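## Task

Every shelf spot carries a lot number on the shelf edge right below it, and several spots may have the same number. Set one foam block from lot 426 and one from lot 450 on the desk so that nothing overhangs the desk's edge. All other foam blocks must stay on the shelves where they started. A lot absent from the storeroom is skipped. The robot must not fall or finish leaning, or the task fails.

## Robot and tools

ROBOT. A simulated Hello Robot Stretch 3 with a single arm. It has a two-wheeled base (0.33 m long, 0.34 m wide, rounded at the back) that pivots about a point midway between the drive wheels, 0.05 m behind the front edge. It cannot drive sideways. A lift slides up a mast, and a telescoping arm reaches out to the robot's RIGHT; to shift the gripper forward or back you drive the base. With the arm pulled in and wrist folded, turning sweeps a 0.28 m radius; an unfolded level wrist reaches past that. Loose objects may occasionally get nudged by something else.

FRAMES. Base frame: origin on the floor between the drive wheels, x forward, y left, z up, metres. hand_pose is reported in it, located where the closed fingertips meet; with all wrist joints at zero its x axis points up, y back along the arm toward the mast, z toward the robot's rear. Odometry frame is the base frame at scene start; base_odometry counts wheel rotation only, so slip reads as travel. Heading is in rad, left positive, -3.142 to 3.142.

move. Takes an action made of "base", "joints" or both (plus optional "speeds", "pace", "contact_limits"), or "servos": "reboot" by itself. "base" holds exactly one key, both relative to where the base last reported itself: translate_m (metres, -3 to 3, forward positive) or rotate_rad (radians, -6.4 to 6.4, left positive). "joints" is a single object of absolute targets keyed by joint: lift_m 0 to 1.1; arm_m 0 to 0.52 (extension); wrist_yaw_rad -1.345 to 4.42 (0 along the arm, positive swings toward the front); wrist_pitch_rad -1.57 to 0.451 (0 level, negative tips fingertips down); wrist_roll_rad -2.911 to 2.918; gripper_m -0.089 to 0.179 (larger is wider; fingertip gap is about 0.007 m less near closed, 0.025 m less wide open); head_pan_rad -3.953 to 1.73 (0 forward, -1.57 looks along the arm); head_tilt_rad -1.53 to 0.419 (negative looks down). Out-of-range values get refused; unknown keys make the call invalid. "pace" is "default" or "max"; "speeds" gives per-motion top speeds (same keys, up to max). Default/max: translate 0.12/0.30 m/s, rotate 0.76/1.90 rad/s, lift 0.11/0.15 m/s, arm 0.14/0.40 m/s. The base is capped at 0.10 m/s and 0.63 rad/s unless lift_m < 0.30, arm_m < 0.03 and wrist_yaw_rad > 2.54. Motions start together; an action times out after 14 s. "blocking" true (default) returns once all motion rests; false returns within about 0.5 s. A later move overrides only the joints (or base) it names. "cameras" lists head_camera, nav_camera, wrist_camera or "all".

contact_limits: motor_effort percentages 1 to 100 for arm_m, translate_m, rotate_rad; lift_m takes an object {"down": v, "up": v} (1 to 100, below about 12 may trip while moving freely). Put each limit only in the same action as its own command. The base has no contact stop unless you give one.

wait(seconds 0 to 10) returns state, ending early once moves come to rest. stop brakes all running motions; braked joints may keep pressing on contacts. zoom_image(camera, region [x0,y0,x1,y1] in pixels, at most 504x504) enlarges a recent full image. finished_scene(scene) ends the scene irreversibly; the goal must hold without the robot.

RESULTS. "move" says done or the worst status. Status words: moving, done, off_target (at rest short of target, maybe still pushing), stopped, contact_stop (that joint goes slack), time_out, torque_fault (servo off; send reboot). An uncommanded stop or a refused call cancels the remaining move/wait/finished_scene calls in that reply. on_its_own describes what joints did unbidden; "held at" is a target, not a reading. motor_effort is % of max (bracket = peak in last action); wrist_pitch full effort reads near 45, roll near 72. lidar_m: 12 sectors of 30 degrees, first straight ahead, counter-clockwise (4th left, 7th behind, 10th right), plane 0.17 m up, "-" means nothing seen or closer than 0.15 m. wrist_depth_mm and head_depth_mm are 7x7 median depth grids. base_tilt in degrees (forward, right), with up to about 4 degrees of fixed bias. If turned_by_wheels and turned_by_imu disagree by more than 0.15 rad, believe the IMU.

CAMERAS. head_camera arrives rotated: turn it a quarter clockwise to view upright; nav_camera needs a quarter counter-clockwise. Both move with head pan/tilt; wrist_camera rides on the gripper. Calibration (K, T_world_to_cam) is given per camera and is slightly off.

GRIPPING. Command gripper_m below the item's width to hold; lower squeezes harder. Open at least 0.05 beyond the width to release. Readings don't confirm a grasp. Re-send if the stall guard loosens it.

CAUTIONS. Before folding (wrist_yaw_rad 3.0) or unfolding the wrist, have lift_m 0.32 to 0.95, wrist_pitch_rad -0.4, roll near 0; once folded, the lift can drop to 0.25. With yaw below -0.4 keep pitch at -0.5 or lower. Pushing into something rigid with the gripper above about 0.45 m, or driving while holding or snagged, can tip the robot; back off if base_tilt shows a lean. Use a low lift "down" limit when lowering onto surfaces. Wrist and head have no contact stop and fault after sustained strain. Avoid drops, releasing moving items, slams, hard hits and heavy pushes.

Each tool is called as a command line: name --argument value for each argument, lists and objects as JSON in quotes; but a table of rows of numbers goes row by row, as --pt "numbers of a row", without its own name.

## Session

move --joints '{"head_pan_rad": 1.5, "head_tilt_rad": -0.3}' --pace "max" --cameras '["nav_camera"]'

move --joints '{"head_pan_rad": 0, "head_tilt_rad": -0.3}' --pace "max" --cameras '["nav_camera"]'

move --joints '{"head_pan_rad": -1.57, "head_tilt_rad": -0.3}' --pace "max" --cameras '["nav_camera"]'

move --joints '{"head_pan_rad": -3.14, "head_tilt_rad": -0.3}' --pace "max" --cameras '["nav_camera"]'

Scene clock: 1.00 s.
move: done
base_odometry: x=+0.000 y=+0.000 heading=+0.000
turned_by_wheels: +0.000
turned_by_imu: +0.000
base_tilt: forward=-0.3 right=-1.2
lidar_m: 0.84 0.77 0.78 0.96 1.18 1.16 1.57 1.48 1.13 1.37 3.09 1.31
head_depth_mm: 744 767 791 809 836 868 895 / 817 841 869 898 927 965 997 / 907 940 971 1017 1044 1088 1139 / 1007 1047 1091 1141 1189 1248 1314 / 1142 1198 1248 1314 1388 1463 1480 / 1202 1234 1337 1389 1476 1571 1482 / 1397 1451 1546 1570 1653 1705 1428
base_status: not commanded
joint_positions: lift_m=+0.306 arm_m=+0.001 wrist_yaw_rad=+2.853 wrist_pitch_rad=-0.337 wrist_roll_rad=+0.000 gripper_m=+0.037 head_pan_rad=+1.540 head_tilt_rad=-0.301
joint_status: all done
measured_speeds: translate_m=+0.000 rotate_rad=+0.000 lift_m=+0.000 arm_m=+0.000 wrist_yaw_rad=+0.000 wrist_pitch_rad=+0.000 wrist_roll_rad=+0.000 head_pan_rad=-0.024 head_tilt_rad=+0.000
motor_effort: left_wheel=-0.3(0.5) right_wheel=+0.6(1.0) lift_m=+26.4(27.3) arm_m=-8.1(8.3) wrist_yaw_rad=-1.0(2.2) wrist_pitch_rad=+2.0(2.1) wrist_roll_rad=+0.2(0.3) gripper_m=+0.4(1.0) head_pan_rad=-3.1(4.9) head_tilt_rad=-2.3(6.4)
hand_pose: x=+0.0453 y=+0.0786 z=+0.3376 quat_wxyz=(+0.218, +0.707, +0.017, +0.673) (m; base frame)
wrist_depth_mm: 133 - - - - - - / 136 - - - - - - / 145 - - - - - - / 156 186 861 866 834 - - / 170 181 733 672 664 688 663 / 575 194 126 562 129 578 573 / 502 205 311 499 483 494 488
pictures: nav_camera (sideways)
camera_calibration:
nav_camera: T_world_to_cam=[[-0.00856849, 0.271979, 0.962265, -1.20935], [0.999766, -0.016776, 0.0136441, 0.0263303], [0.0198538, 0.962157, -0.271772, 0.306836], [0, 0, 0, 1]] pos_world=[-0.0427782, 0.0341337, 1.24674]

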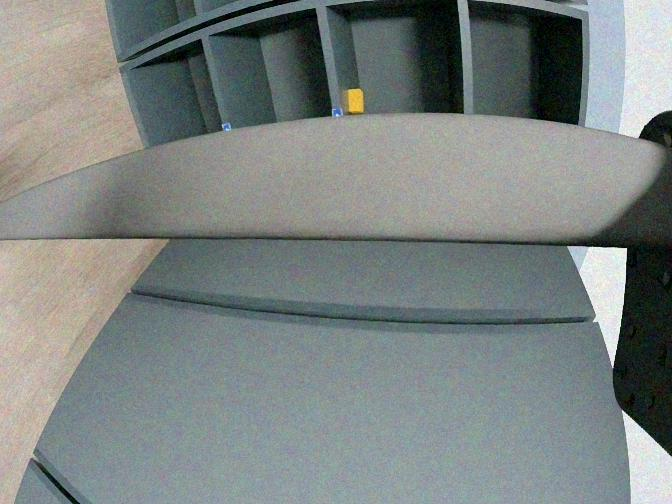

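Scene clock: 2.03 s.
move: done
base_odometry: x=+0.000 y=+0.000 heading=+0.000
turned_by_wheels: +0.000
turned_by_imu: +0.000
base_tilt: forward=-0.4 right=-1.2
lidar_m: 0.85 0.77 0.78 0.96 1.18 1.16 1.57 1.48 1.13 1.38 3.09 1.31
head_depth_mm: 1175 1261 1362 1482 1627 1788 1554 / 1051 1118 1197 1281 1396 1506 1522 / 948 997 1063 1135 1216 1304 1408 / 861 907 956 1011 1079 1143 1239 / 791 828 867 913 965 1025 1087 / 730 763 799 840 882 924 983 / 680 708 735 771 805 846 891
base_status: not commanded
joint_positions: lift_m=+0.306 arm_m=+0.001 wrist_yaw_rad=+2.853 wrist_pitch_rad=-0.337 wrist_roll_rad=+0.000 gripper_m=+0.037 head_pan_rad=-0.030 head_tilt_rad=-0.301
joint_status: all done
measured_speeds: all 0
motor_effort: left_wheel=-0.4(0.5) right_wheel=+1.0(1.2) lift_m=+26.2(27.1) arm_m=-10.9(11.2) wrist_yaw_rad=-0.1(2.2) wrist_pitch_rad=+2.0(2.2) wrist_roll_rad=-0.1(0.3) gripper_m=+0.2(0.9) head_pan_rad=+2.3(5.6) head_tilt_rad=-2.7(4.8)
hand_pose: x=+0.0453 y=+0.0786 z=+0.3376 quat_wxyz=(+0.218, +0.707, +0.017, +0.673) (m; base frame)
wrist_depth_mm: 133 - - - - - - / 136 - - - - - - / 144 - - - - - - / 156 186 870 856 822 - - / 170 180 729 669 664 687 662 / 567 193 126 559 129 574 570 / 505 205 313 495 486 490 494
pictures: nav_camera (sideways)
camera_calibration:
nav_camera: T_world_to_cam=[[0.271954, 0.0089753, 0.962268, -1.21105], [-0.015415, -0.999788, 0.0136818, 0.0324365], [0.962187, -0.0185542, -0.271758, 0.3011], [0, 0, 0, 1]] pos_world=[0.040137, 0.0488858, 1.24674]

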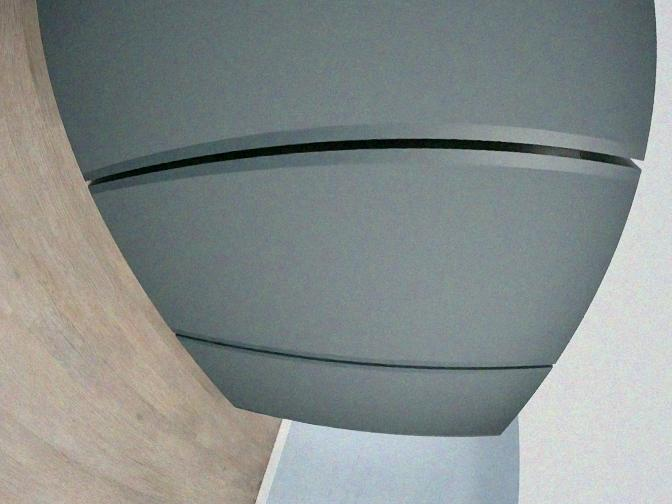

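Scene clock: 4.17 s.
move: done
base_odometry: x=+0.000 y=+0.000 heading=+0.000
turned_by_wheels: +0.000
turned_by_imu: +0.000
base_tilt: forward=-0.4 right=-1.3
lidar_m: 0.85 0.77 0.78 0.96 1.17 1.16 1.57 1.48 1.13 1.38 3.09 1.31
head_depth_mm: 1524 1566 1603 1661 1348 930 1243 / 1673 1718 1780 1811 1336 1009 1548 / 1855 1906 1987 2006 1323 1783 1540 / 2078 2161 2255 2200 1317 1924 1535 / 2364 2469 2587 2539 1608 1994 1527 / 2717 2906 3088 3053 2681 1973 1512 / 2788 2898 3077 3122 2801 1981 1515
base_status: not commanded
joint_positions: lift_m=+0.306 arm_m=+0.001 wrist_yaw_rad=+2.853 wrist_pitch_rad=-0.337 wrist_roll_rad=+0.000 gripper_m=+0.037 head_pan_rad=-1.578 head_tilt_rad=-0.301
joint_status: all done
measured_speeds: translate_m=+0.000 rotate_rad=+0.000 lift_m=+0.000 arm_m=+0.000 wrist_yaw_rad=+0.000 wrist_pitch_rad=+0.000 wrist_roll_rad=+0.000 head_pan_rad=+0.024 head_tilt_rad=+0.000
motor_effort: left_wheel=+0.0(0.8) right_wheel=+0.4(1.2) lift_m=+26.8(27.1) arm_m=-12.4(13.0) wrist_yaw_rad=-0.3(1.9) wrist_pitch_rad=+2.1(2.2) wrist_roll_rad=-0.1(0.3) gripper_m=+0.8(0.9) head_pan_rad=+3.8(4.6) head_tilt_rad=+1.2(4.2)
hand_pose: x=+0.0453 y=+0.0786 z=+0.3376 quat_wxyz=(+0.218, +0.707, +0.017, +0.673) (m; base frame)
wrist_depth_mm: 133 - - - - - - / 136 - - - - - - / 144 - - - - - - / 155 186 871 879 812 - - / 169 181 732 667 660 683 658 / 567 193 126 565 129 567 570 / 507 205 316 500 485 494 493
pictures: nav_camera (sideways)
camera_calibration:
nav_camera: T_world_to_cam=[[0.0150409, -0.271705, 0.962263, -1.20949], [-0.999882, -0.00698428, 0.0136569, 0.0384492], [0.00301008, -0.962355, -0.271778, 0.306921], [0, 0, 0, 1]] pos_world=[0.0557128, -0.0329896, 1.24674]

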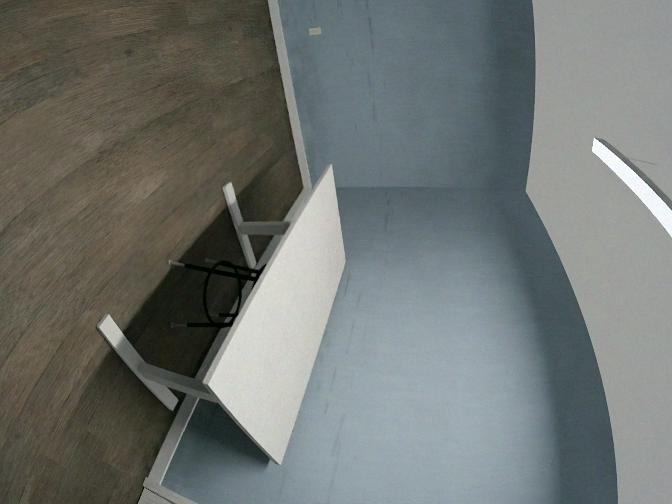

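Scene clock: 6.23 s.
move: done
base_odometry: x=+0.000 y=+0.000 heading=+0.000
turned_by_wheels: +0.000
turned_by_imu: +0.000
base_tilt: forward=-0.4 right=-1.3
lidar_m: 0.84 0.77 0.78 0.96 1.17 1.16 1.57 1.48 1.13 1.37 3.09 1.31
head_depth_mm: 1520 1612 1693 1693 1731 1773 1471 / 1416 1497 1628 1725 1744 1873 1509 / 1822 1875 1954 1624 1680 1783 1544 / 1704 1784 1886 2000 2119 1992 1536 / 1562 1644 1711 1820 1918 1938 1520 / 1443 1493 1562 1633 1739 1803 1529 / 1343 1398 1458 1520 1601 1657 1517
base_status: not commanded
joint_positions: lift_m=+0.306 arm_m=+0.001 wrist_yaw_rad=+2.853 wrist_pitch_rad=-0.337 wrist_roll_rad=+0.000 gripper_m=+0.037 head_pan_rad=-3.148 head_tilt_rad=-0.301
joint_status: all done
measured_speeds: translate_m=+0.000 rotate_rad=+0.000 lift_m=+0.000 arm_m=+0.000 wrist_yaw_rad=+0.000 wrist_pitch_rad=+0.000 wrist_roll_rad=+0.000 head_pan_rad=+0.024 head_tilt_rad=+0.000
motor_effort: left_wheel=+0.0(0.6) right_wheel=+0.3(1.5) lift_m=+26.8(27.1) arm_m=-11.6(12.9) wrist_yaw_rad=-0.3(2.2) wrist_pitch_rad=+2.0(2.1) wrist_roll_rad=-0.1(0.3) gripper_m=+0.4(1.2) head_pan_rad=+3.0(5.1) head_tilt_rad=+3.4(6.2)
hand_pose: x=+0.0453 y=+0.0786 z=+0.3376 quat_wxyz=(+0.218, +0.707, +0.017, +0.673) (m; base frame)
wrist_depth_mm: 133 - - - - - - / 136 - - - - - - / 145 - - - - - - / 156 186 875 864 824 - - / 169 181 735 675 664 686 667 / 569 193 126 563 128 578 570 / 506 205 313 498 484 494 489
pictures: nav_camera (sideways)
camera_calibration:
nav_camera: T_world_to_cam=[[-0.271695, -0.0152586, 0.962263, -1.20773], [-0.00781192, 0.999876, 0.0136493, 0.0324849], [-0.962352, -0.00380868, -0.27178, 0.312867], [0, 0, 0, 1]] pos_world=[-0.0267915, -0.0497175, 1.24674]

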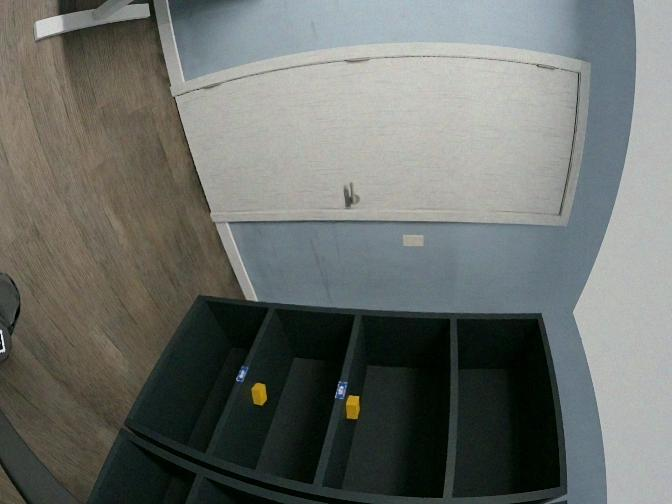

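move --base '{"rotate_rad": 0.71}' --joints '{"head_pan_rad": -3.9, "head_tilt_rad": -0.3}' --pace "max" --cameras '["nav_camera", "head_camera"]'

move --joints '{"head_pan_rad": -2.6, "head_tilt_rad": -0.3}' --pace "max" --cameras '["nav_camera"]'

move --joints '{"head_pan_rad": 1.2, "head_tilt_rad": -0.3}' --pace "max" --cameras '["head_camera"]'

move --joints '{"head_pan_rad": -0.9, "head_tilt_rad": -0.3}' --pace "max" --cameras '["nav_camera"]'

Scene clock: 22.57 s.
move: done
base_odometry: x=+0.000 y=+0.000 heading=+0.710
turned_by_wheels: +0.710
turned_by_imu: +0.699
base_tilt: forward=-0.4 right=-1.2
lidar_m: 0.77 0.81 1.13 1.16 1.57 1.54 1.49 1.13 1.33 3.09 1.06 0.79
head_depth_mm: - - - - - - - / 1490 1564 - - - - - / 1408 1457 1556 1609 1719 1812 1539 / 1784 1892 1984 2088 2166 1916 1543 / 1629 1710 1787 1879 1981 1972 1534 / 1492 1540 1613 1686 1774 1827 1525 / 1374 1429 1485 1544 1627 1700 1524
base_status: done
joint_positions: lift_m=+0.306 arm_m=+0.001 wrist_yaw_rad=+2.853 wrist_pitch_rad=-0.337 wrist_roll_rad=+0.000 gripper_m=+0.037 head_pan_rad=-3.904 head_tilt_rad=-0.300
joint_status: all done
measured_speeds: all 0
motor_effort: left_wheel=-8.2(13.0) right_wheel=+8.7(12.5) lift_m=+26.5(27.0) arm_m=-12.4(12.9) wrist_yaw_rad=-0.4(1.5) wrist_pitch_rad=+2.0(2.1) wrist_roll_rad=-0.1(0.3) gripper_m=+0.2(1.0) head_pan_rad=+3.4(4.7) head_tilt_rad=+5.4(8.5)
hand_pose: x=+0.0453 y=+0.0786 z=+0.3376 quat_wxyz=(+0.218, +0.707, +0.017, +0.673) (m; base frame)
wrist_depth_mm: 134 - - - - - - / 136 - - - - - - / 144 - - - - - - / 155 186 860 872 868 851 821 / 170 181 738 671 666 680 680 / 567 194 126 560 129 574 576 / 505 206 313 497 480 494 490
pictures: head_camera (sideways), nav_camera (sideways)
camera_calibration:
head_camera: T_world_to_cam=[[0.208934, -0.135668, -0.968473, 1.27471], [-0.718691, -0.692908, -0.057981, 0.0794596], [-0.663197, 0.708147, -0.242276, 0.274968], [0, 0, 0, 1]] pos_world=[-0.0268642, 0.0332776, 1.30574]
nav_camera: T_world_to_cam=[[-0.207111, 0.174346, 0.962657, -1.20869], [0.680435, 0.73268, 0.0136973, 0.0282026], [-0.702932, 0.657863, -0.270378, 0.309487], [0, 0, 0, 1]] pos_world=[-0.051976, -0.0135321, 1.24685]

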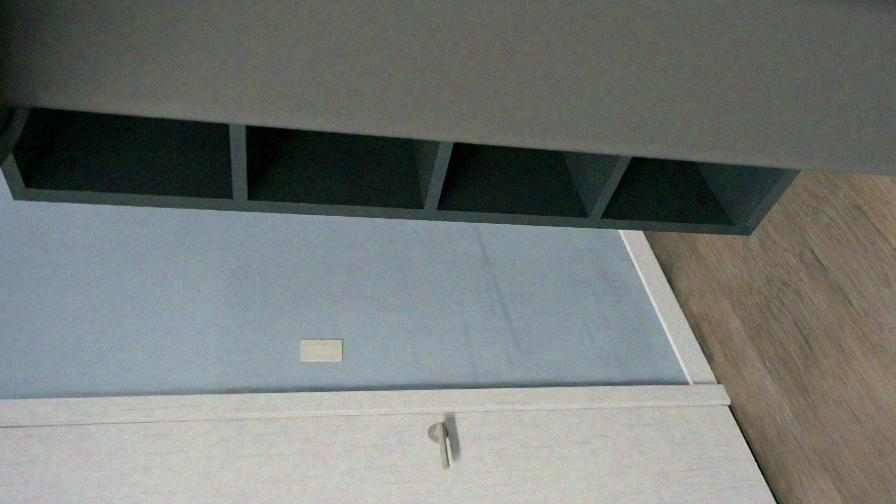

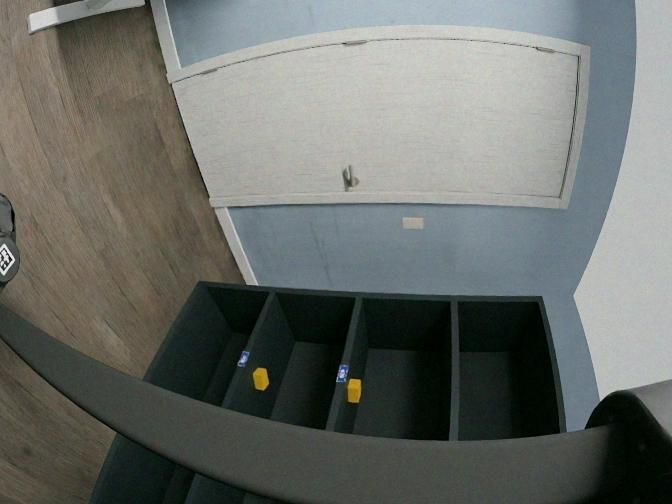

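Scene clock: 23.53 s.
move: done
base_odometry: x=+0.000 y=+0.000 heading=+0.710
turned_by_wheels: +0.000
turned_by_imu: +0.000
base_tilt: forward=-0.3 right=-1.3
lidar_m: 0.77 0.81 1.13 1.16 1.57 1.54 1.49 1.13 1.33 3.10 1.06 0.80
head_depth_mm: 1322 1375 1420 1470 1504 1594 1569 / 1405 1459 1507 1560 1427 1696 1556 / 1502 1550 1612 1682 1329 1012 1374 / 1599 1655 1729 1808 1316 1002 1554 / 1718 1783 1879 1950 1307 1751 1529 / 1861 1942 2072 2090 1301 1764 1478 / 2035 2113 2235 2288 1369 1978 1522
base_status: not commanded
joint_positions: lift_m=+0.306 arm_m=+0.001 wrist_yaw_rad=+2.853 wrist_pitch_rad=-0.337 wrist_roll_rad=+0.000 gripper_m=+0.037 head_pan_rad=-2.563 head_tilt_rad=-0.300
joint_status: all done
measured_speeds: all 0
motor_effort: left_wheel=-8.4(8.8) right_wheel=+8.3(9.3) lift_m=+25.9(26.9) arm_m=-12.0(12.9) wrist_yaw_rad=+0.0(1.4) wrist_pitch_rad=+2.1(2.1) wrist_roll_rad=+0.0(0.3) gripper_m=+0.6(0.9) head_pan_rad=-2.7(5.4) head_tilt_rad=+5.3(8.1)
hand_pose: x=+0.0453 y=+0.0786 z=+0.3376 quat_wxyz=(+0.218, +0.707, +0.017, +0.673) (m; base frame)
wrist_depth_mm: 134 - - - - - - / 136 - - - - - - / 145 - - - - - - / 155 187 882 861 858 854 797 / 170 181 727 666 665 688 675 / 568 193 126 564 129 573 568 / 504 205 314 498 483 494 490
pictures: nav_camera (sideways)
camera_calibration:
nav_camera: T_world_to_cam=[[-0.216782, -0.161802, 0.962718, -1.20872], [-0.558384, 0.82947, 0.0136723, 0.0357677], [-0.800758, -0.534602, -0.270162, 0.309765], [0, 0, 0, 1]] pos_world=[0.00599126, -0.05964, 1.24685]

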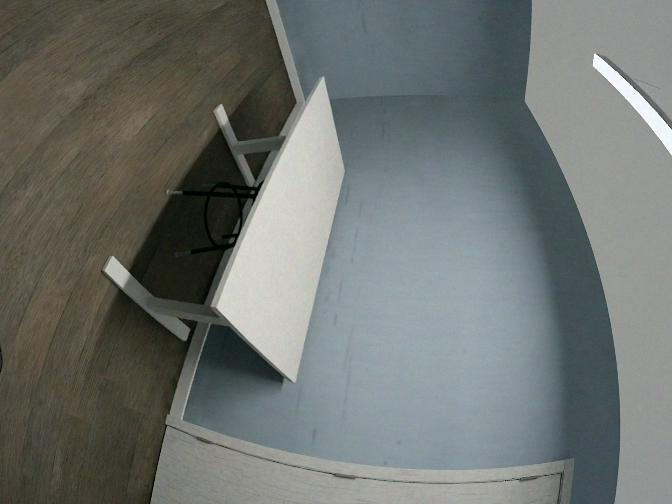

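Scene clock: 26.43 s.
move: done
base_odometry: x=+0.000 y=+0.000 heading=+0.710
turned_by_wheels: +0.000
turned_by_imu: +0.000
base_tilt: forward=-0.4 right=-1.2
lidar_m: 0.77 0.81 1.13 1.17 1.57 1.54 1.48 1.13 1.33 3.08 1.06 0.79
head_depth_mm: 1076 1097 1103 1126 1141 1159 1186 / 1187 1212 1269 1314 1368 1386 1415 / 1362 1403 1483 1438 1532 1583 1506 / 1458 1519 1632 1654 1728 1739 1487 / 1412 1458 1563 1595 1681 1674 1443 / 1376 1416 1504 1531 1604 1652 1442 / 1326 1364 1449 1389 1569 1348 1432
base_status: not commanded
joint_positions: lift_m=+0.306 arm_m=+0.001 wrist_yaw_rad=+2.853 wrist_pitch_rad=-0.337 wrist_roll_rad=+0.000 gripper_m=+0.037 head_pan_rad=+1.208 head_tilt_rad=-0.300
joint_status: all done
measured_speeds: translate_m=+0.000 rotate_rad=+0.000 lift_m=+0.000 arm_m=+0.000 wrist_yaw_rad=+0.000 wrist_pitch_rad=+0.000 wrist_roll_rad=+0.000 head_pan_rad=-0.024 head_tilt_rad=+0.000
motor_effort: left_wheel=-8.4(8.9) right_wheel=+8.4(9.5) lift_m=+26.0(27.0) arm_m=-11.5(12.4) wrist_yaw_rad=+0.4(1.9) wrist_pitch_rad=+2.0(2.1) wrist_roll_rad=+0.0(0.4) gripper_m=+0.4(1.1) head_pan_rad=-3.1(5.8) head_tilt_rad=+5.5(9.1)
hand_pose: x=+0.0453 y=+0.0786 z=+0.3376 quat_wxyz=(+0.218, +0.707, +0.017, +0.673) (m; base frame)
wrist_depth_mm: 134 - - - - - - / 136 - - - - - - / 145 - - - - - - / 155 186 872 871 863 859 814 / 169 181 736 666 660 685 692 / 574 193 126 560 128 572 571 / 505 204 316 494 483 493 494
pictures: head_camera (sideways)
camera_calibration:
head_camera: T_world_to_cam=[[-0.0434542, -0.245097, -0.968524, 1.27631], [-0.918182, 0.391892, -0.0579778, 0.0806668], [0.393767, 0.886763, -0.242074, 0.268236], [0, 0, 0, 1]] pos_world=[0.0239052, 0.0433453, 1.30574]

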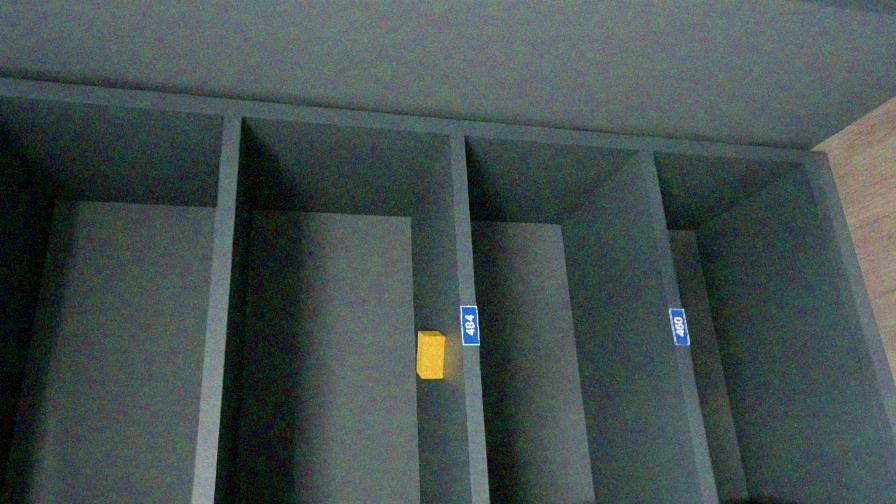

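Scene clock: 28.70 s.
move: done
base_odometry: x=+0.000 y=+0.000 heading=+0.710
turned_by_wheels: +0.000
turned_by_imu: +0.000
base_tilt: forward=-0.2 right=-1.3
lidar_m: 0.77 0.81 1.13 1.17 1.58 1.54 1.48 1.13 1.33 3.09 1.06 0.80
head_depth_mm: 2460 1816 2009 3022 2776 2051 1567 / 1399 1495 1624 1741 1903 1945 1557 / 1185 1264 1340 1443 1561 1675 1551 / 1035 1095 1154 1228 1314 1402 1445 / 921 966 1016 1068 1123 1206 1271 / 827 865 901 942 989 1041 1099 / 751 780 814 844 881 923 971
base_status: not commanded
joint_positions: lift_m=+0.306 arm_m=+0.001 wrist_yaw_rad=+2.853 wrist_pitch_rad=-0.337 wrist_roll_rad=+0.000 gripper_m=+0.037 head_pan_rad=-0.908 head_tilt_rad=-0.300
joint_status: all done
measured_speeds: translate_m=+0.000 rotate_rad=+0.000 lift_m=+0.000 arm_m=+0.000 wrist_yaw_rad=+0.000 wrist_pitch_rad=+0.000 wrist_roll_rad=+0.000 head_pan_rad=+0.024 head_tilt_rad=+0.000
motor_effort: left_wheel=-8.5(9.0) right_wheel=+8.1(9.3) lift_m=+27.0(27.2) arm_m=-11.3(12.0) wrist_yaw_rad=+0.0(1.8) wrist_pitch_rad=+2.0(2.1) wrist_roll_rad=-0.3(0.3) gripper_m=+0.7(1.1) head_pan_rad=+2.9(6.2) head_tilt_rad=+3.6(6.6)
hand_pose: x=+0.0453 y=+0.0786 z=+0.3376 quat_wxyz=(+0.218, +0.707, +0.017, +0.673) (m; base frame)
wrist_depth_mm: 133 - - - - - - / 136 - - - - - - / 144 - - - - - - / 155 186 869 862 849 845 806 / 169 181 727 667 674 683 678 / 574 194 126 560 129 574 573 / 507 205 316 499 482 497 487
pictures: nav_camera (sideways)
camera_calibration:
nav_camera: T_world_to_cam=[[0.179441, -0.202302, 0.962743, -1.21116], [-0.779518, -0.62623, 0.0137003, 0.0370876], [0.600127, -0.752934, -0.270069, 0.301105], [0, 0, 0, 1]] pos_world=[0.0655416, 0.00491679, 1.24685]

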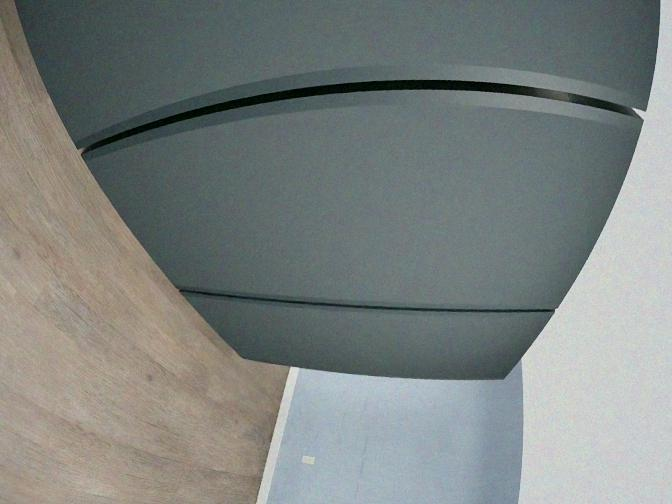

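zoom_image --camera "head_camera" --region '[640, 300, 720, 360]'

move --joints '{"head_pan_rad": 1.7, "head_tilt_rad": -0.35}' --pace "max" --cameras '["head_camera","nav_camera"]'

This scene's latest camera images include none from head_camera. They are from: nav_camera. head_camera's image comes with the result of a call that names it in "cameras".

Scene clock: 38.03 s.
move: done
base_odometry: x=+0.000 y=+0.000 heading=+0.710
turned_by_wheels: +0.000
turned_by_imu: +0.000
base_tilt: forward=-0.4 right=-1.2
lidar_m: 0.77 0.81 1.13 1.16 1.57 1.54 1.48 1.13 1.33 3.09 1.06 0.79
head_depth_mm: 1331 1373 1465 1262 1612 1607 1405 / 1349 1385 1496 1536 1594 1657 1398 / 1352 1369 1515 1551 1577 1709 1415 / 999 1056 1125 1178 1293 1422 1419 / 1408 1466 1568 1673 1564 1750 1449 / 1432 1482 1613 1707 1542 1745 1452 / 1448 1506 1623 - - - -
base_status: not commanded
joint_positions: lift_m=+0.306 arm_m=+0.001 wrist_yaw_rad=+2.853 wrist_pitch_rad=-0.337 wrist_roll_rad=+0.000 gripper_m=+0.037 head_pan_rad=+1.708 head_tilt_rad=-0.350
joint_status: all done
measured_speeds: translate_m=+0.000 rotate_rad=+0.000 lift_m=+0.000 arm_m=+0.000 wrist_yaw_rad=+0.000 wrist_pitch_rad=+0.000 wrist_roll_rad=+0.000 head_pan_rad=-0.024 head_tilt_rad=+0.000
motor_effort: left_wheel=-8.4(8.9) right_wheel=+8.6(9.5) lift_m=+25.9(26.9) arm_m=-9.3(10.8) wrist_yaw_rad=-0.1(1.6) wrist_pitch_rad=+2.0(2.1) wrist_roll_rad=+0.0(0.4) gripper_m=+0.8(0.9) head_pan_rad=-2.6(5.2) head_tilt_rad=-4.4(6.2)
hand_pose: x=+0.0453 y=+0.0786 z=+0.3376 quat_wxyz=(+0.218, +0.707, +0.017, +0.673) (m; base frame)
wrist_depth_mm: 133 - - - - - - / 136 - - - - - - / 144 - - - - - - / 155 186 878 858 847 856 809 / 170 181 732 671 662 684 688 / 574 193 126 556 129 576 572 / 506 205 315 498 481 491 494
pictures: head_camera (sideways), nav_camera (sideways)
camera_calibration:
head_camera: T_world_to_cam=[[0.0859574, -0.283586, -0.955086, 1.25798], [-0.993259, -0.0992263, -0.0599304, 0.0837555], [-0.0777742, 0.953799, -0.290204, 0.333718], [0, 0, 0, 1]] pos_world=[0.00101259, 0.0467577, 1.30335]
nav_camera: T_world_to_cam=[[-0.0604409, 0.312449, 0.94801, -1.19041], [0.988293, 0.152022, 0.0129052, 0.0273606], [-0.140086, 0.937691, -0.317979, 0.367953], [0, 0, 0, 1]] pos_world=[-0.0474444, 0.0227552, 1.24517]

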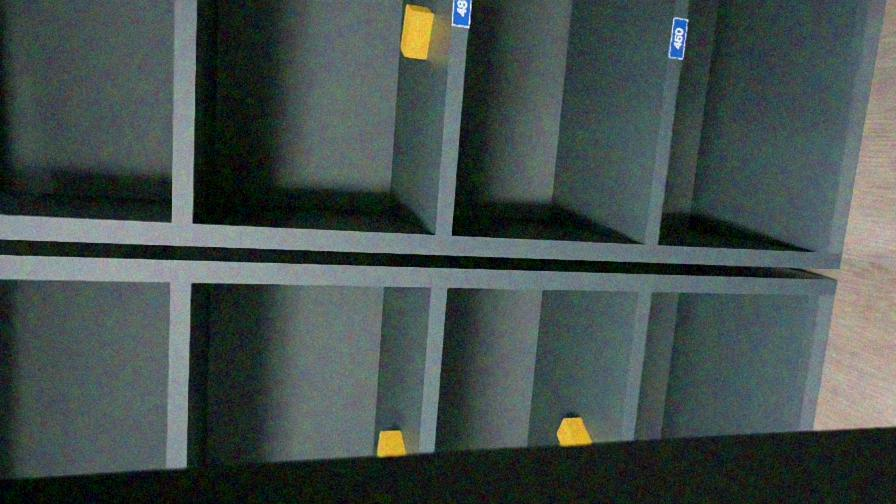

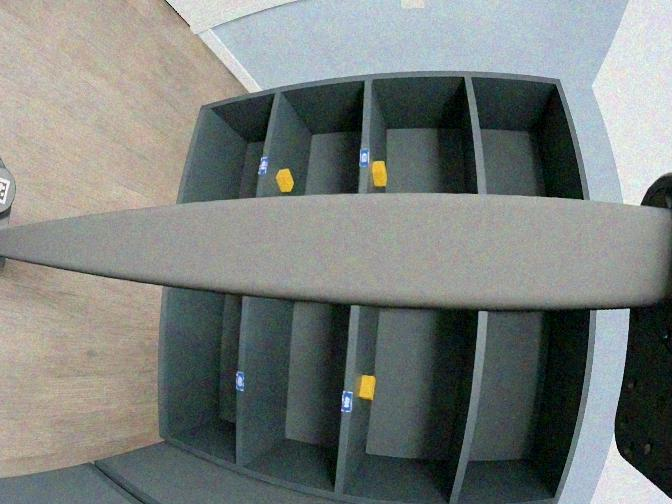

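zoom_image --camera "nav_camera" --region '[245, 135, 405, 205]'

zoom_image --camera "head_camera" --region '[640, 0, 720, 80]'

move --joints '{"head_pan_rad": -3.85, "head_tilt_rad": -0.35}' --pace "max" --cameras '["nav_camera"]'

zoom_image --camera "nav_camera" --region '[220, 330, 400, 430]'

Scaled by 3.150 from the camera's 672x504 image, which has a finer 792x594 frame.

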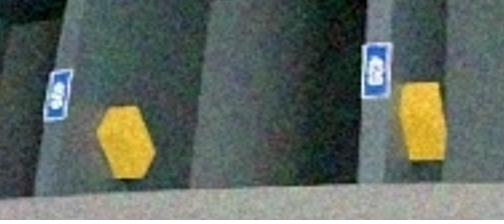

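Scaled by 6.300 from the camera's 896x504 image, which has a finer 1280x720 frame.

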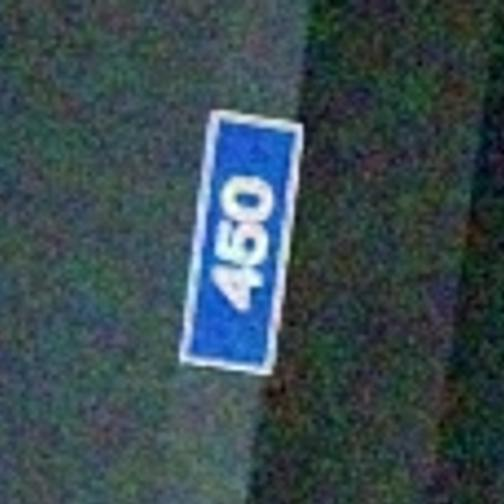

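Scene clock: 50.57 s.
move: done
base_odometry: x=+0.000 y=+0.000 heading=+0.710
turned_by_wheels: +0.000
turned_by_imu: +0.000
base_tilt: forward=-0.4 right=-1.2
lidar_m: 0.77 0.81 1.13 1.16 1.57 1.53 1.48 1.13 1.33 3.10 1.06 0.79
head_depth_mm: - - - - - - - / 1418 1506 1643 1732 1803 - - / 1765 1871 1556 1652 1738 1792 1473 / 1697 1777 1896 2032 2177 1885 1472 / 1555 1638 1738 1849 1975 1868 1463 / 1429 1499 1576 1666 1772 1798 1452 / 1325 1384 1462 1534 1618 1710 1449
base_status: not commanded
joint_positions: lift_m=+0.306 arm_m=+0.001 wrist_yaw_rad=+2.853 wrist_pitch_rad=-0.337 wrist_roll_rad=+0.000 gripper_m=+0.037 head_pan_rad=-3.858 head_tilt_rad=-0.350
joint_status: all done
measured_speeds: translate_m=+0.000 rotate_rad=+0.000 lift_m=+0.000 arm_m=+0.000 wrist_yaw_rad=+0.000 wrist_pitch_rad=+0.000 wrist_roll_rad=+0.000 head_pan_rad=+0.024 head_tilt_rad=+0.000
motor_effort: left_wheel=-8.2(8.9) right_wheel=+8.7(9.3) lift_m=+26.5(27.3) arm_m=-8.4(9.5) wrist_yaw_rad=+0.1(1.8) wrist_pitch_rad=+2.0(2.2) wrist_roll_rad=+0.0(0.3) gripper_m=+0.5(1.0) head_pan_rad=+3.3(6.4) head_tilt_rad=-2.7(6.3)
hand_pose: x=+0.0453 y=+0.0786 z=+0.3376 quat_wxyz=(+0.218, +0.707, +0.017, +0.673) (m; base frame)
wrist_depth_mm: 133 - - - - - - / 136 - - - - - - / 144 - - - - - - / 155 186 876 881 862 856 805 / 169 180 730 669 668 677 688 / 574 193 126 560 129 576 573 / 507 205 312 497 478 496 494
pictures: nav_camera (sideways)
camera_calibration:
nav_camera: T_world_to_cam=[[-0.25127, 0.196245, 0.947814, -1.18899], [0.645286, 0.763832, 0.0129175, 0.0294017], [-0.721436, 0.614857, -0.318562, 0.372291], [0, 0, 0, 1]] pos_world=[-0.0491476, -0.01803, 1.24516]

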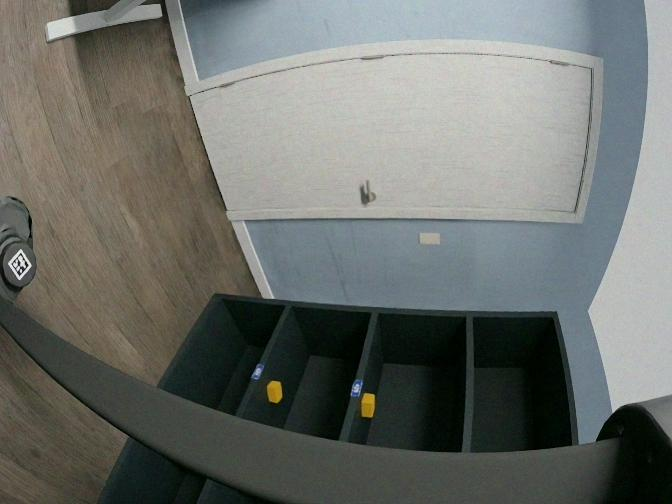

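Scaled by 2.800 from the camera's 672x504 image, which has a finer 792x594 frame.

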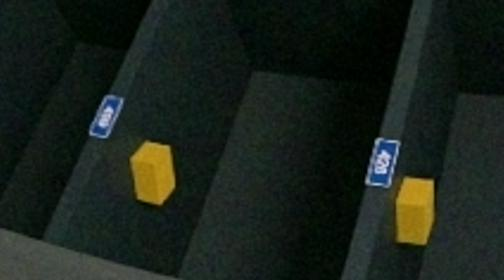

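Use the head camera for these labels.

move --joints '{"head_pan_rad": -3.95, "head_tilt_rad": -0.5}' --pace "max" --cameras '["head_camera"]'

move --base '{"rotate_rad": 0.7}' --joints '{"head_pan_rad": 1.4, "head_tilt_rad": -0.35}' --pace "max" --cameras '["head_camera"]'

Scene clock: 58.27 s.
move: done
base_odometry: x=+0.000 y=+0.000 heading=+0.710
turned_by_wheels: +0.000
turned_by_imu: +0.000
base_tilt: forward=-0.4 right=-1.2
lidar_m: 0.77 0.81 1.13 1.16 1.57 1.54 1.48 1.13 1.33 3.09 1.06 0.79
head_depth_mm: - - - - - - 1289 / - - - - - - - / 1351 1494 1643 1753 1951 - - / 1739 1862 2001 2203 1886 1592 1302 / 1623 1739 1903 2079 2052 1588 1294 / 1481 1594 1728 1863 1945 1589 1291 / 1359 1447 1544 1666 1796 1563 1287
base_status: not commanded
joint_positions: lift_m=+0.306 arm_m=+0.001 wrist_yaw_rad=+2.853 wrist_pitch_rad=-0.337 wrist_roll_rad=+0.000 gripper_m=+0.037 head_pan_rad=-3.946 head_tilt_rad=-0.502
joint_status: all done
measured_speeds: all 0
motor_effort: left_wheel=-8.3(8.8) right_wheel=+8.4(9.0) lift_m=+25.9(26.7) arm_m=-8.0(8.3) wrist_yaw_rad=-0.3(1.4) wrist_pitch_rad=+2.0(2.1) wrist_roll_rad=+0.0(0.3) gripper_m=+0.0(0.7) head_pan_rad=-3.0(3.3) head_tilt_rad=-4.0(7.5)
hand_pose: x=+0.0453 y=+0.0786 z=+0.3376 quat_wxyz=(+0.218, +0.707, +0.017, +0.673) (m; base frame)
wrist_depth_mm: 133 - - - - - - / 136 - - - - - - / 145 - - - - - - / 156 185 865 889 868 854 812 / 169 181 734 666 660 693 692 / 572 193 126 557 129 571 573 / 503 205 311 499 477 494 490
pictures: head_camera (sideways)
camera_calibration:
head_camera: T_world_to_cam=[[0.334531, -0.280574, -0.899648, 1.18409], [-0.738064, -0.671593, -0.0649965, 0.0887418], [-0.585961, 0.685742, -0.43175, 0.521088], [0, 0, 0, 1]] pos_world=[-0.0252805, 0.0344915, 1.29601]

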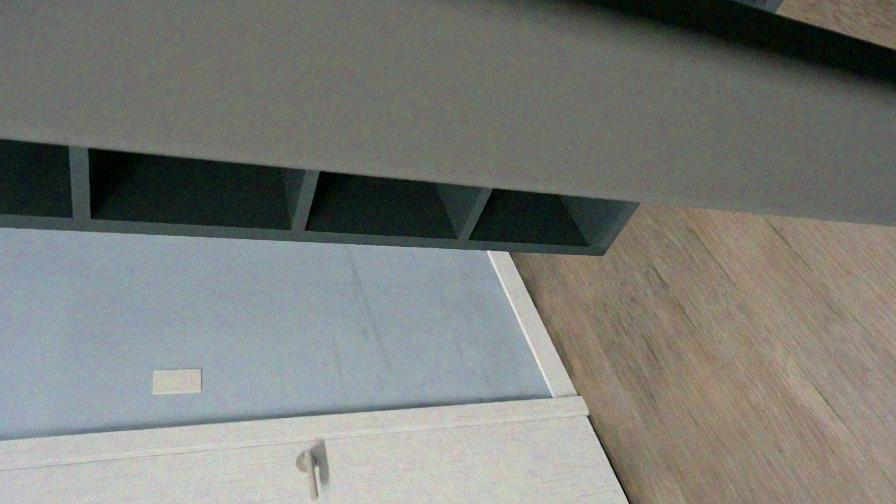

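Scene clock: 61.67 s.
move: done
base_odometry: x=+0.000 y=+0.000 heading=+1.409
turned_by_wheels: +0.700
turned_by_imu: +0.688
base_tilt: forward=-0.3 right=-1.1
lidar_m: 0.87 1.35 1.16 1.57 1.50 1.13 1.33 2.01 1.74 0.93 0.77 0.77
head_depth_mm: 1364 1398 1471 1185 1180 1250 1363 / 1432 1474 1570 1572 1595 1716 1405 / 1519 1566 1670 1726 1584 1774 1468 / 1598 1668 1769 1868 1658 1771 1470 / 1479 1528 1663 1722 1766 1763 1458 / 1380 1437 1516 2011 2153 1785 1456 / 1651 1742 1794 1880 1969 1844 1450
base_status: done
joint_positions: lift_m=+0.306 arm_m=+0.001 wrist_yaw_rad=+2.853 wrist_pitch_rad=-0.337 wrist_roll_rad=+0.000 gripper_m=+0.037 head_pan_rad=+1.408 head_tilt_rad=-0.350
joint_status: all done
measured_speeds: translate_m=+0.000 rotate_rad=+0.000 lift_m=+0.000 arm_m=+0.000 wrist_yaw_rad=+0.000 wrist_pitch_rad=+0.000 wrist_roll_rad=+0.000 head_pan_rad=-0.024 head_tilt_rad=+0.000
motor_effort: left_wheel=-8.6(12.9) right_wheel=+9.1(12.1) lift_m=+26.5(27.1) arm_m=-11.6(11.6) wrist_yaw_rad=+0.2(1.6) wrist_pitch_rad=+2.0(2.2) wrist_roll_rad=+0.0(0.4) gripper_m=+0.6(1.0) head_pan_rad=-2.6(6.0) head_tilt_rad=+5.3(8.7)
hand_pose: x=+0.0453 y=+0.0786 z=+0.3376 quat_wxyz=(+0.218, +0.707, +0.017, +0.673) (m; base frame)
wrist_depth_mm: 133 - - - - - - / 136 - - - - - - / 144 - - - - - - / 156 186 883 860 872 859 837 / 169 180 721 661 664 688 682 / 574 193 126 563 128 572 566 / 506 205 315 499 482 496 493
pictures: head_camera (sideways)
camera_calibration:
head_camera: T_world_to_cam=[[-0.00178233, -0.296598, -0.955001, 1.25842], [-0.9782, 0.198829, -0.0599254, 0.0835579], [0.207655, 0.934075, -0.290487, 0.332361], [0, 0, 0, 1]] pos_world=[0.0149627, 0.0461813, 1.30335]

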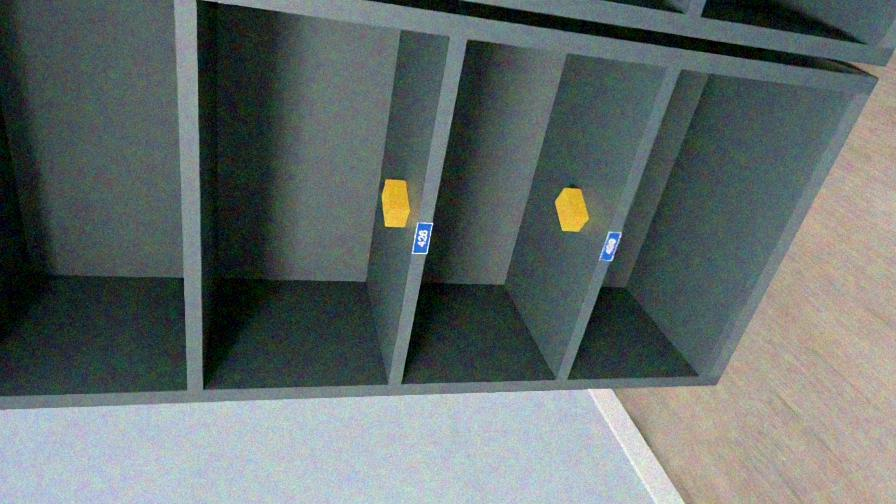

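zoom_image --camera "head_camera" --region '[370, 170, 630, 270]'

Scaled by 1.938 from the camera's 896x504 image, which has a finer 1280x720 frame.

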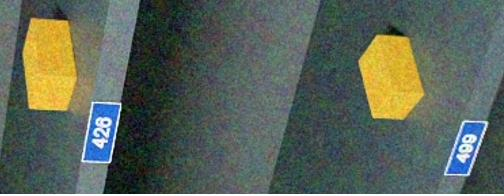

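move --base '{"rotate_rad": 1.72}' --joints '{"lift_m": 0.29}' --pace "max"

move --base '{"translate_m": 0.74}' --pace "max"

move --base '{"rotate_rad": 0.72}' --joints '{"head_pan_rad": -1.57, "head_tilt_rad": -0.3}' --pace "max" --cameras '["head_camera"]'

Scene clock: 93.63 s.
move: done
base_odometry: x=+0.000 y=+0.000 heading=+3.129
turned_by_wheels: +1.720
turned_by_imu: +1.685
base_tilt: forward=-0.3 right=-1.1
lidar_m: 1.57 1.48 1.13 1.37 3.10 1.39 0.86 0.77 0.78 0.93 1.60 1.16
head_depth_mm: 1329 1380 1440 1512 1490 1646 1490 / 1424 1487 1546 1619 1213 1714 1437 / 1522 1596 1671 1707 1204 977 1374 / 1643 1737 1824 1850 1188 1682 1481 / 1787 1886 1990 1968 1187 1783 1459 / 1969 2084 2209 1917 1325 1773 1458 / 2170 2319 2440 1905 2091 1834 1446
base_status: done
joint_positions: lift_m=+0.290 arm_m=+0.001 wrist_yaw_rad=+2.853 wrist_pitch_rad=-0.338 wrist_roll_rad=+0.000 gripper_m=+0.037 head_pan_rad=+1.400 head_tilt_rad=-0.349
joint_status: all done
measured_speeds: all 0
motor_effort: left_wheel=-6.1(15.1) right_wheel=+8.5(14.8) lift_m=+28.1(29.3) arm_m=-12.7(13.3) wrist_yaw_rad=-0.4(2.1) wrist_pitch_rad=+2.3(2.4) wrist_roll_rad=+0.2(0.3) gripper_m=+0.4(1.0) head_pan_rad=-2.6(3.6) head_tilt_rad=+3.9(5.2)
hand_pose: x=+0.0452 y=+0.0785 z=+0.3209 quat_wxyz=(+0.218, +0.707, +0.018, +0.673) (m; base frame)
wrist_depth_mm: 133 - - - - - - / 136 - - - - - - / 144 - - - - - - / 156 186 828 824 828 822 819 / 171 181 697 645 642 657 654 / 550 194 126 540 129 554 548 / 483 205 291 463 467 476 474
pictures: none

Scene clock: 97.43 s.
move: done
base_odometry: x=-0.740 y=+0.010 heading=+3.129
turned_by_wheels: +0.000
turned_by_imu: +0.000
base_tilt: forward=-0.5 right=-1.2
lidar_m: 0.84 0.94 0.94 1.06 1.07 2.39 1.48 1.32 1.33 0.75 0.75 0.92
head_depth_mm: 818 852 885 924 968 1014 1062 / 866 902 942 987 1041 1102 1159 / 957 1002 1051 1101 1161 1221 1288 / 1038 1083 1141 1209 1279 1363 1395 / 1122 1187 1253 1327 1397 1521 1467 / 1228 1297 1385 1486 1318 1677 1417 / 1359 1449 1560 1637 1165 1771 1334
base_status: done
joint_positions: lift_m=+0.290 arm_m=+0.001 wrist_yaw_rad=+2.853 wrist_pitch_rad=-0.338 wrist_roll_rad=+0.000 gripper_m=+0.037 head_pan_rad=+1.400 head_tilt_rad=-0.349
joint_status: not commanded
measured_speeds: all 0
motor_effort: left_wheel=+2.3(14.5) right_wheel=+1.1(13.8) lift_m=+28.9(28.9) arm_m=-10.3(12.6) wrist_yaw_rad=-1.1(2.1) wrist_pitch_rad=+2.2(2.4) wrist_roll_rad=+0.2(0.3) gripper_m=+0.7(0.9) head_pan_rad=-2.4(3.5) head_tilt_rad=+2.7(4.7)
hand_pose: x=+0.0452 y=+0.0785 z=+0.3209 quat_wxyz=(+0.218, +0.707, +0.018, +0.673) (m; base frame)
wrist_depth_mm: 133 - - - - - - / 136 - - - - - - / 145 - - - - - - / 156 186 841 846 828 807 785 / 171 181 705 647 632 661 659 / 549 193 126 540 129 558 555 / 482 205 290 467 461 473 473
pictures: none

Scene clock: 100.03 s.
move: done
base_odometry: x=-0.740 y=+0.010 heading=-2.435
turned_by_wheels: +0.720
turned_by_imu: +0.707
base_tilt: forward=-0.3 right=-1.3
lidar_m: 0.94 0.97 1.06 1.53 1.89 1.38 1.32 1.37 0.75 1.12 0.84 0.97
head_depth_mm: 887 754 859 846 753 828 819 / 972 772 1056 1097 779 1111 925 / 966 794 1065 1100 771 1195 924 / 960 816 1057 1095 766 1199 916 / 962 692 1052 1092 760 1187 889 / 955 710 1047 1090 766 1186 908 / 952 732 1047 1082 795 1176 907
base_status: done
joint_positions: lift_m=+0.290 arm_m=+0.001 wrist_yaw_rad=+2.853 wrist_pitch_rad=-0.338 wrist_roll_rad=+0.000 gripper_m=+0.037 head_pan_rad=-1.578 head_tilt_rad=-0.300
joint_status: all done
measured_speeds: translate_m=+0.000 rotate_rad=+0.000 lift_m=+0.000 arm_m=+0.000 wrist_yaw_rad=+0.000 wrist_pitch_rad=+0.000 wrist_roll_rad=+0.000 head_pan_rad=+0.024 head_tilt_rad=+0.000
motor_effort: left_wheel=-5.4(14.7) right_wheel=+7.5(14.1) lift_m=+26.2(29.7) arm_m=-12.2(12.6) wrist_yaw_rad=-0.4(1.8) wrist_pitch_rad=+2.2(2.4) wrist_roll_rad=+0.0(0.3) gripper_m=+0.4(1.1) head_pan_rad=+3.1(5.8) head_tilt_rad=+5.0(9.4)
hand_pose: x=+0.0452 y=+0.0785 z=+0.3209 quat_wxyz=(+0.218, +0.707, +0.018, +0.673) (m; base frame)
wrist_depth_mm: 134 - - - - - - / 136 - - - - - - / 145 - - - - - - / 156 186 824 814 833 815 816 / 170 180 705 642 638 652 651 / 549 193 126 538 128 551 554 / 488 204 289 465 468 476 475
pictures: head_camera (sideways)
camera_calibration:
head_camera: T_world_to_cam=[[-0.0444343, 0.245033, -0.968496, 1.27628], [0.997145, -0.0483692, -0.0579863, 0.0690385], [-0.0610539, -0.968307, -0.242184, 0.271161], [0, 0, 0, 1]] pos_world=[0.00442458, -0.0468235, 1.30574]

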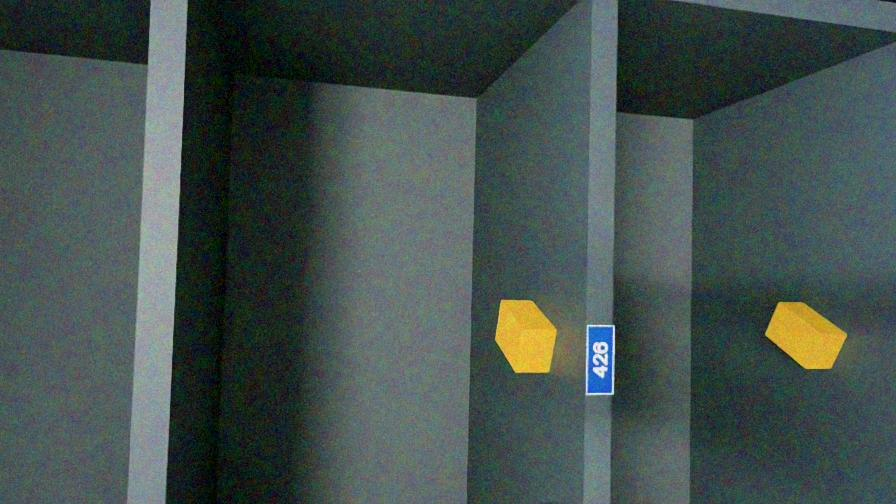

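zoom_image --camera "head_camera" --region '[480, 280, 620, 400]'

Scaled by 3.600 from the camera's 896x504 image, which has a finer 1280x720 frame.

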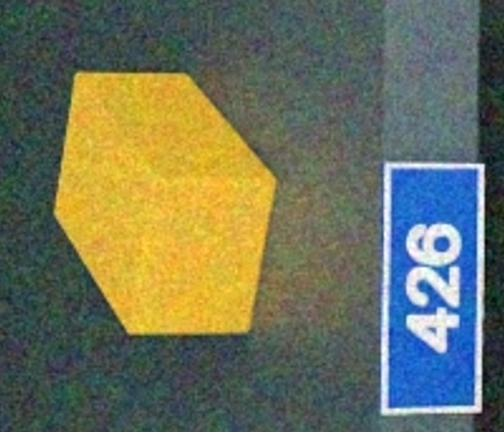

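move --base '{"translate_m": 0.16}' --joints '{"lift_m": 0.75}' --pace "max"

move --joints '{"wrist_yaw_rad": -0.38, "wrist_pitch_rad": -0.45, "gripper_m": 0.15, "lift_m": 1.099}'

move --joints '{"arm_m": 0.4, "head_tilt_rad": -0.5}' --cameras '["wrist_camera", "head_camera"]'

Scene clock: 168.40 s.
move: done
base_odometry: x=-0.862 y=-0.094 heading=-2.435
turned_by_wheels: +0.000
turned_by_imu: -0.001
base_tilt: forward=-0.3 right=-1.1
lidar_m: 0.78 0.81 1.00 1.50 2.12 1.54 1.48 1.54 0.83 1.12 0.76 0.81
head_depth_mm: 972 756 1063 1102 788 1166 931 / 963 777 1061 1098 779 1209 929 / 965 799 1062 1100 763 1196 917 / 963 819 1055 1091 764 1194 894 / 958 695 1046 1091 761 1192 913 / 960 716 1051 1086 800 1176 908 / 948 738 1031 1011 795 1083 904
base_status: done
joint_positions: lift_m=+0.750 arm_m=+0.001 wrist_yaw_rad=+2.853 wrist_pitch_rad=-0.339 wrist_roll_rad=+0.000 gripper_m=+0.037 head_pan_rad=-1.570 head_tilt_rad=-0.300
joint_status: all done
measured_speeds: all 0
motor_effort: left_wheel=+1.7(9.7) right_wheel=+0.9(14.7) lift_m=+27.4(33.4) arm_m=-11.3(12.7) wrist_yaw_rad=-0.7(2.1) wrist_pitch_rad=+2.3(2.5) wrist_roll_rad=+0.0(0.3) gripper_m=+0.4(0.9) head_pan_rad=+3.3(4.0) head_tilt_rad=+4.4(5.2)
hand_pose: x=+0.0452 y=+0.0784 z=+0.7808 quat_wxyz=(+0.219, +0.706, +0.018, +0.673) (m; base frame)
wrist_depth_mm: 134 - - - - - - / 136 - - - - - - / 144 - - - - - - / 155 186 - - - - - / 172 181 - - - - - / - 193 126 - 129 - - / - 206 966 981 957 - -
pictures: none

Scene clock: 172.40 s.
move: done
base_odometry: x=-0.862 y=-0.094 heading=-2.435
turned_by_wheels: +0.000
turned_by_imu: +0.000
base_tilt: forward=-0.3 right=-1.2
lidar_m: 0.78 0.81 1.00 1.51 2.13 1.54 1.48 1.53 0.83 1.12 0.76 0.81
head_depth_mm: 967 756 1048 - - - - / 964 774 1045 - - - - / 960 800 1040 - - - - / 964 818 1055 1097 759 1186 - / 958 694 1053 1092 758 1190 945 / 956 716 1052 1088 803 1184 905 / 949 738 1027 1011 796 1083 901
base_status: not commanded
joint_positions: lift_m=+1.099 arm_m=+0.001 wrist_yaw_rad=-0.377 wrist_pitch_rad=-0.462 wrist_roll_rad=+0.000 gripper_m=+0.150 head_pan_rad=-1.570 head_tilt_rad=-0.300
joint_status: all done
measured_speeds: all 0
motor_effort: left_wheel=+1.6(1.9) right_wheel=+0.8(1.7) lift_m=+29.0(32.8) arm_m=-9.3(11.3) wrist_yaw_rad=-3.5(6.3) wrist_pitch_rad=+1.7(4.5) wrist_roll_rad=+0.0(0.4) gripper_m=+0.7(81.5) head_pan_rad=+3.0(3.5) head_tilt_rad=+2.9(4.9)
hand_pose: x=-0.1021 y=-0.3488 z=+1.1016 quat_wxyz=(+0.646, +0.030, -0.706, -0.288) (m; base frame)
wrist_depth_mm: - - - - - - - / - - - - - - - / - - 486 - - - - / - - - - - - - / - 149 - - 923 142 - / - 125 - - - 124 - / - 119 - - - - 114
pictures: none

Scene clock: 176.53 s.
move: done
base_odometry: x=-0.862 y=-0.094 heading=-2.435
turned_by_wheels: +0.000
turned_by_imu: +0.000
base_tilt: forward=-0.2 right=-1.2
lidar_m: 0.78 0.81 1.00 1.51 2.12 1.54 1.48 1.53 0.83 1.12 0.76 0.81
head_depth_mm: 707 1038 1075 786 1191 1001 1180 / 850 458 1058 830 1253 993 1242 / 748 425 547 772 1244 987 1234 / 919 963 946 811 1240 980 1225 / 917 994 1051 803 1217 971 1222 / 916 990 1054 790 1212 969 1222 / 914 980 996 782 1102 963 1148
base_status: not commanded
joint_positions: lift_m=+1.099 arm_m=+0.400 wrist_yaw_rad=-0.377 wrist_pitch_rad=-0.462 wrist_roll_rad=+0.000 gripper_m=+0.150 head_pan_rad=-1.570 head_tilt_rad=-0.500
joint_status: all done
measured_speeds: all 0
motor_effort: left_wheel=+1.6(1.9) right_wheel=+0.7(1.4) lift_m=+27.5(29.4) arm_m=+11.7(15.1) wrist_yaw_rad=-3.2(4.6) wrist_pitch_rad=+1.8(1.9) wrist_roll_rad=+0.0(0.3) gripper_m=+0.9(1.2) head_pan_rad=+2.9(3.3) head_tilt_rad=-4.1(7.1)
hand_pose: x=-0.1021 y=-0.7482 z=+1.1016 quat_wxyz=(+0.646, +0.030, -0.706, -0.288) (m; base frame)
wrist_depth_mm: - - - - - - - / - - - - - - - / - - - - - - - / - - - - - - - / - 146 - - - 140 - / - 125 - - - 124 - / - 119 - - - - 111
pictures: head_camera (sideways), wrist_camera
camera_calibration:
head_camera: T_world_to_cam=[[-0.0466602, 0.432318, -0.900513, 1.18756], [0.997508, -0.02759, -0.0649314, 0.0780424], [-0.0529161, -0.901299, -0.429953, 0.515477], [0, 0, 0, 1]] pos_world=[0.00484105, -0.0466526, 1.29612]
wrist_camera: T_world_to_cam=[[-0.941865, 0.334911, -0.0269113, 0.190689], [0.226279, 0.573072, -0.787646, 1.35209], [-0.248369, -0.747946, -0.61554, 0.259283], [0, 0, 0, 1]] pos_world=[-0.0619486, -0.644779, 1.2297]

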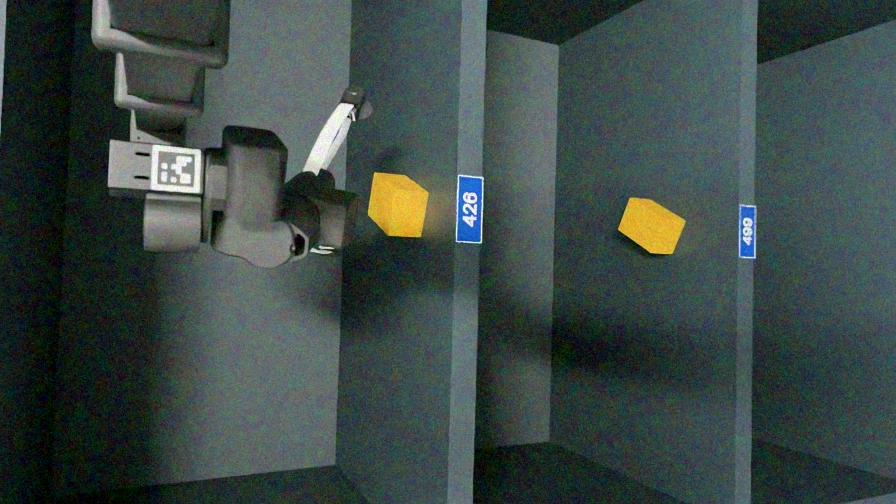

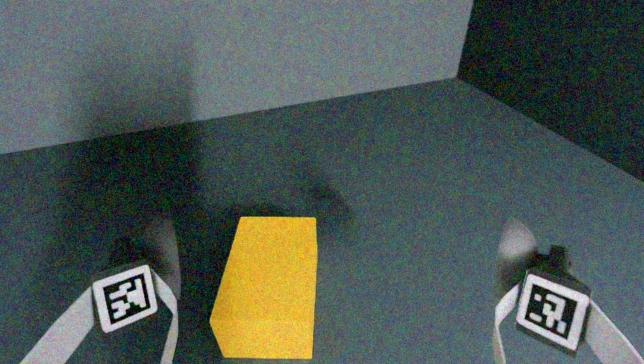

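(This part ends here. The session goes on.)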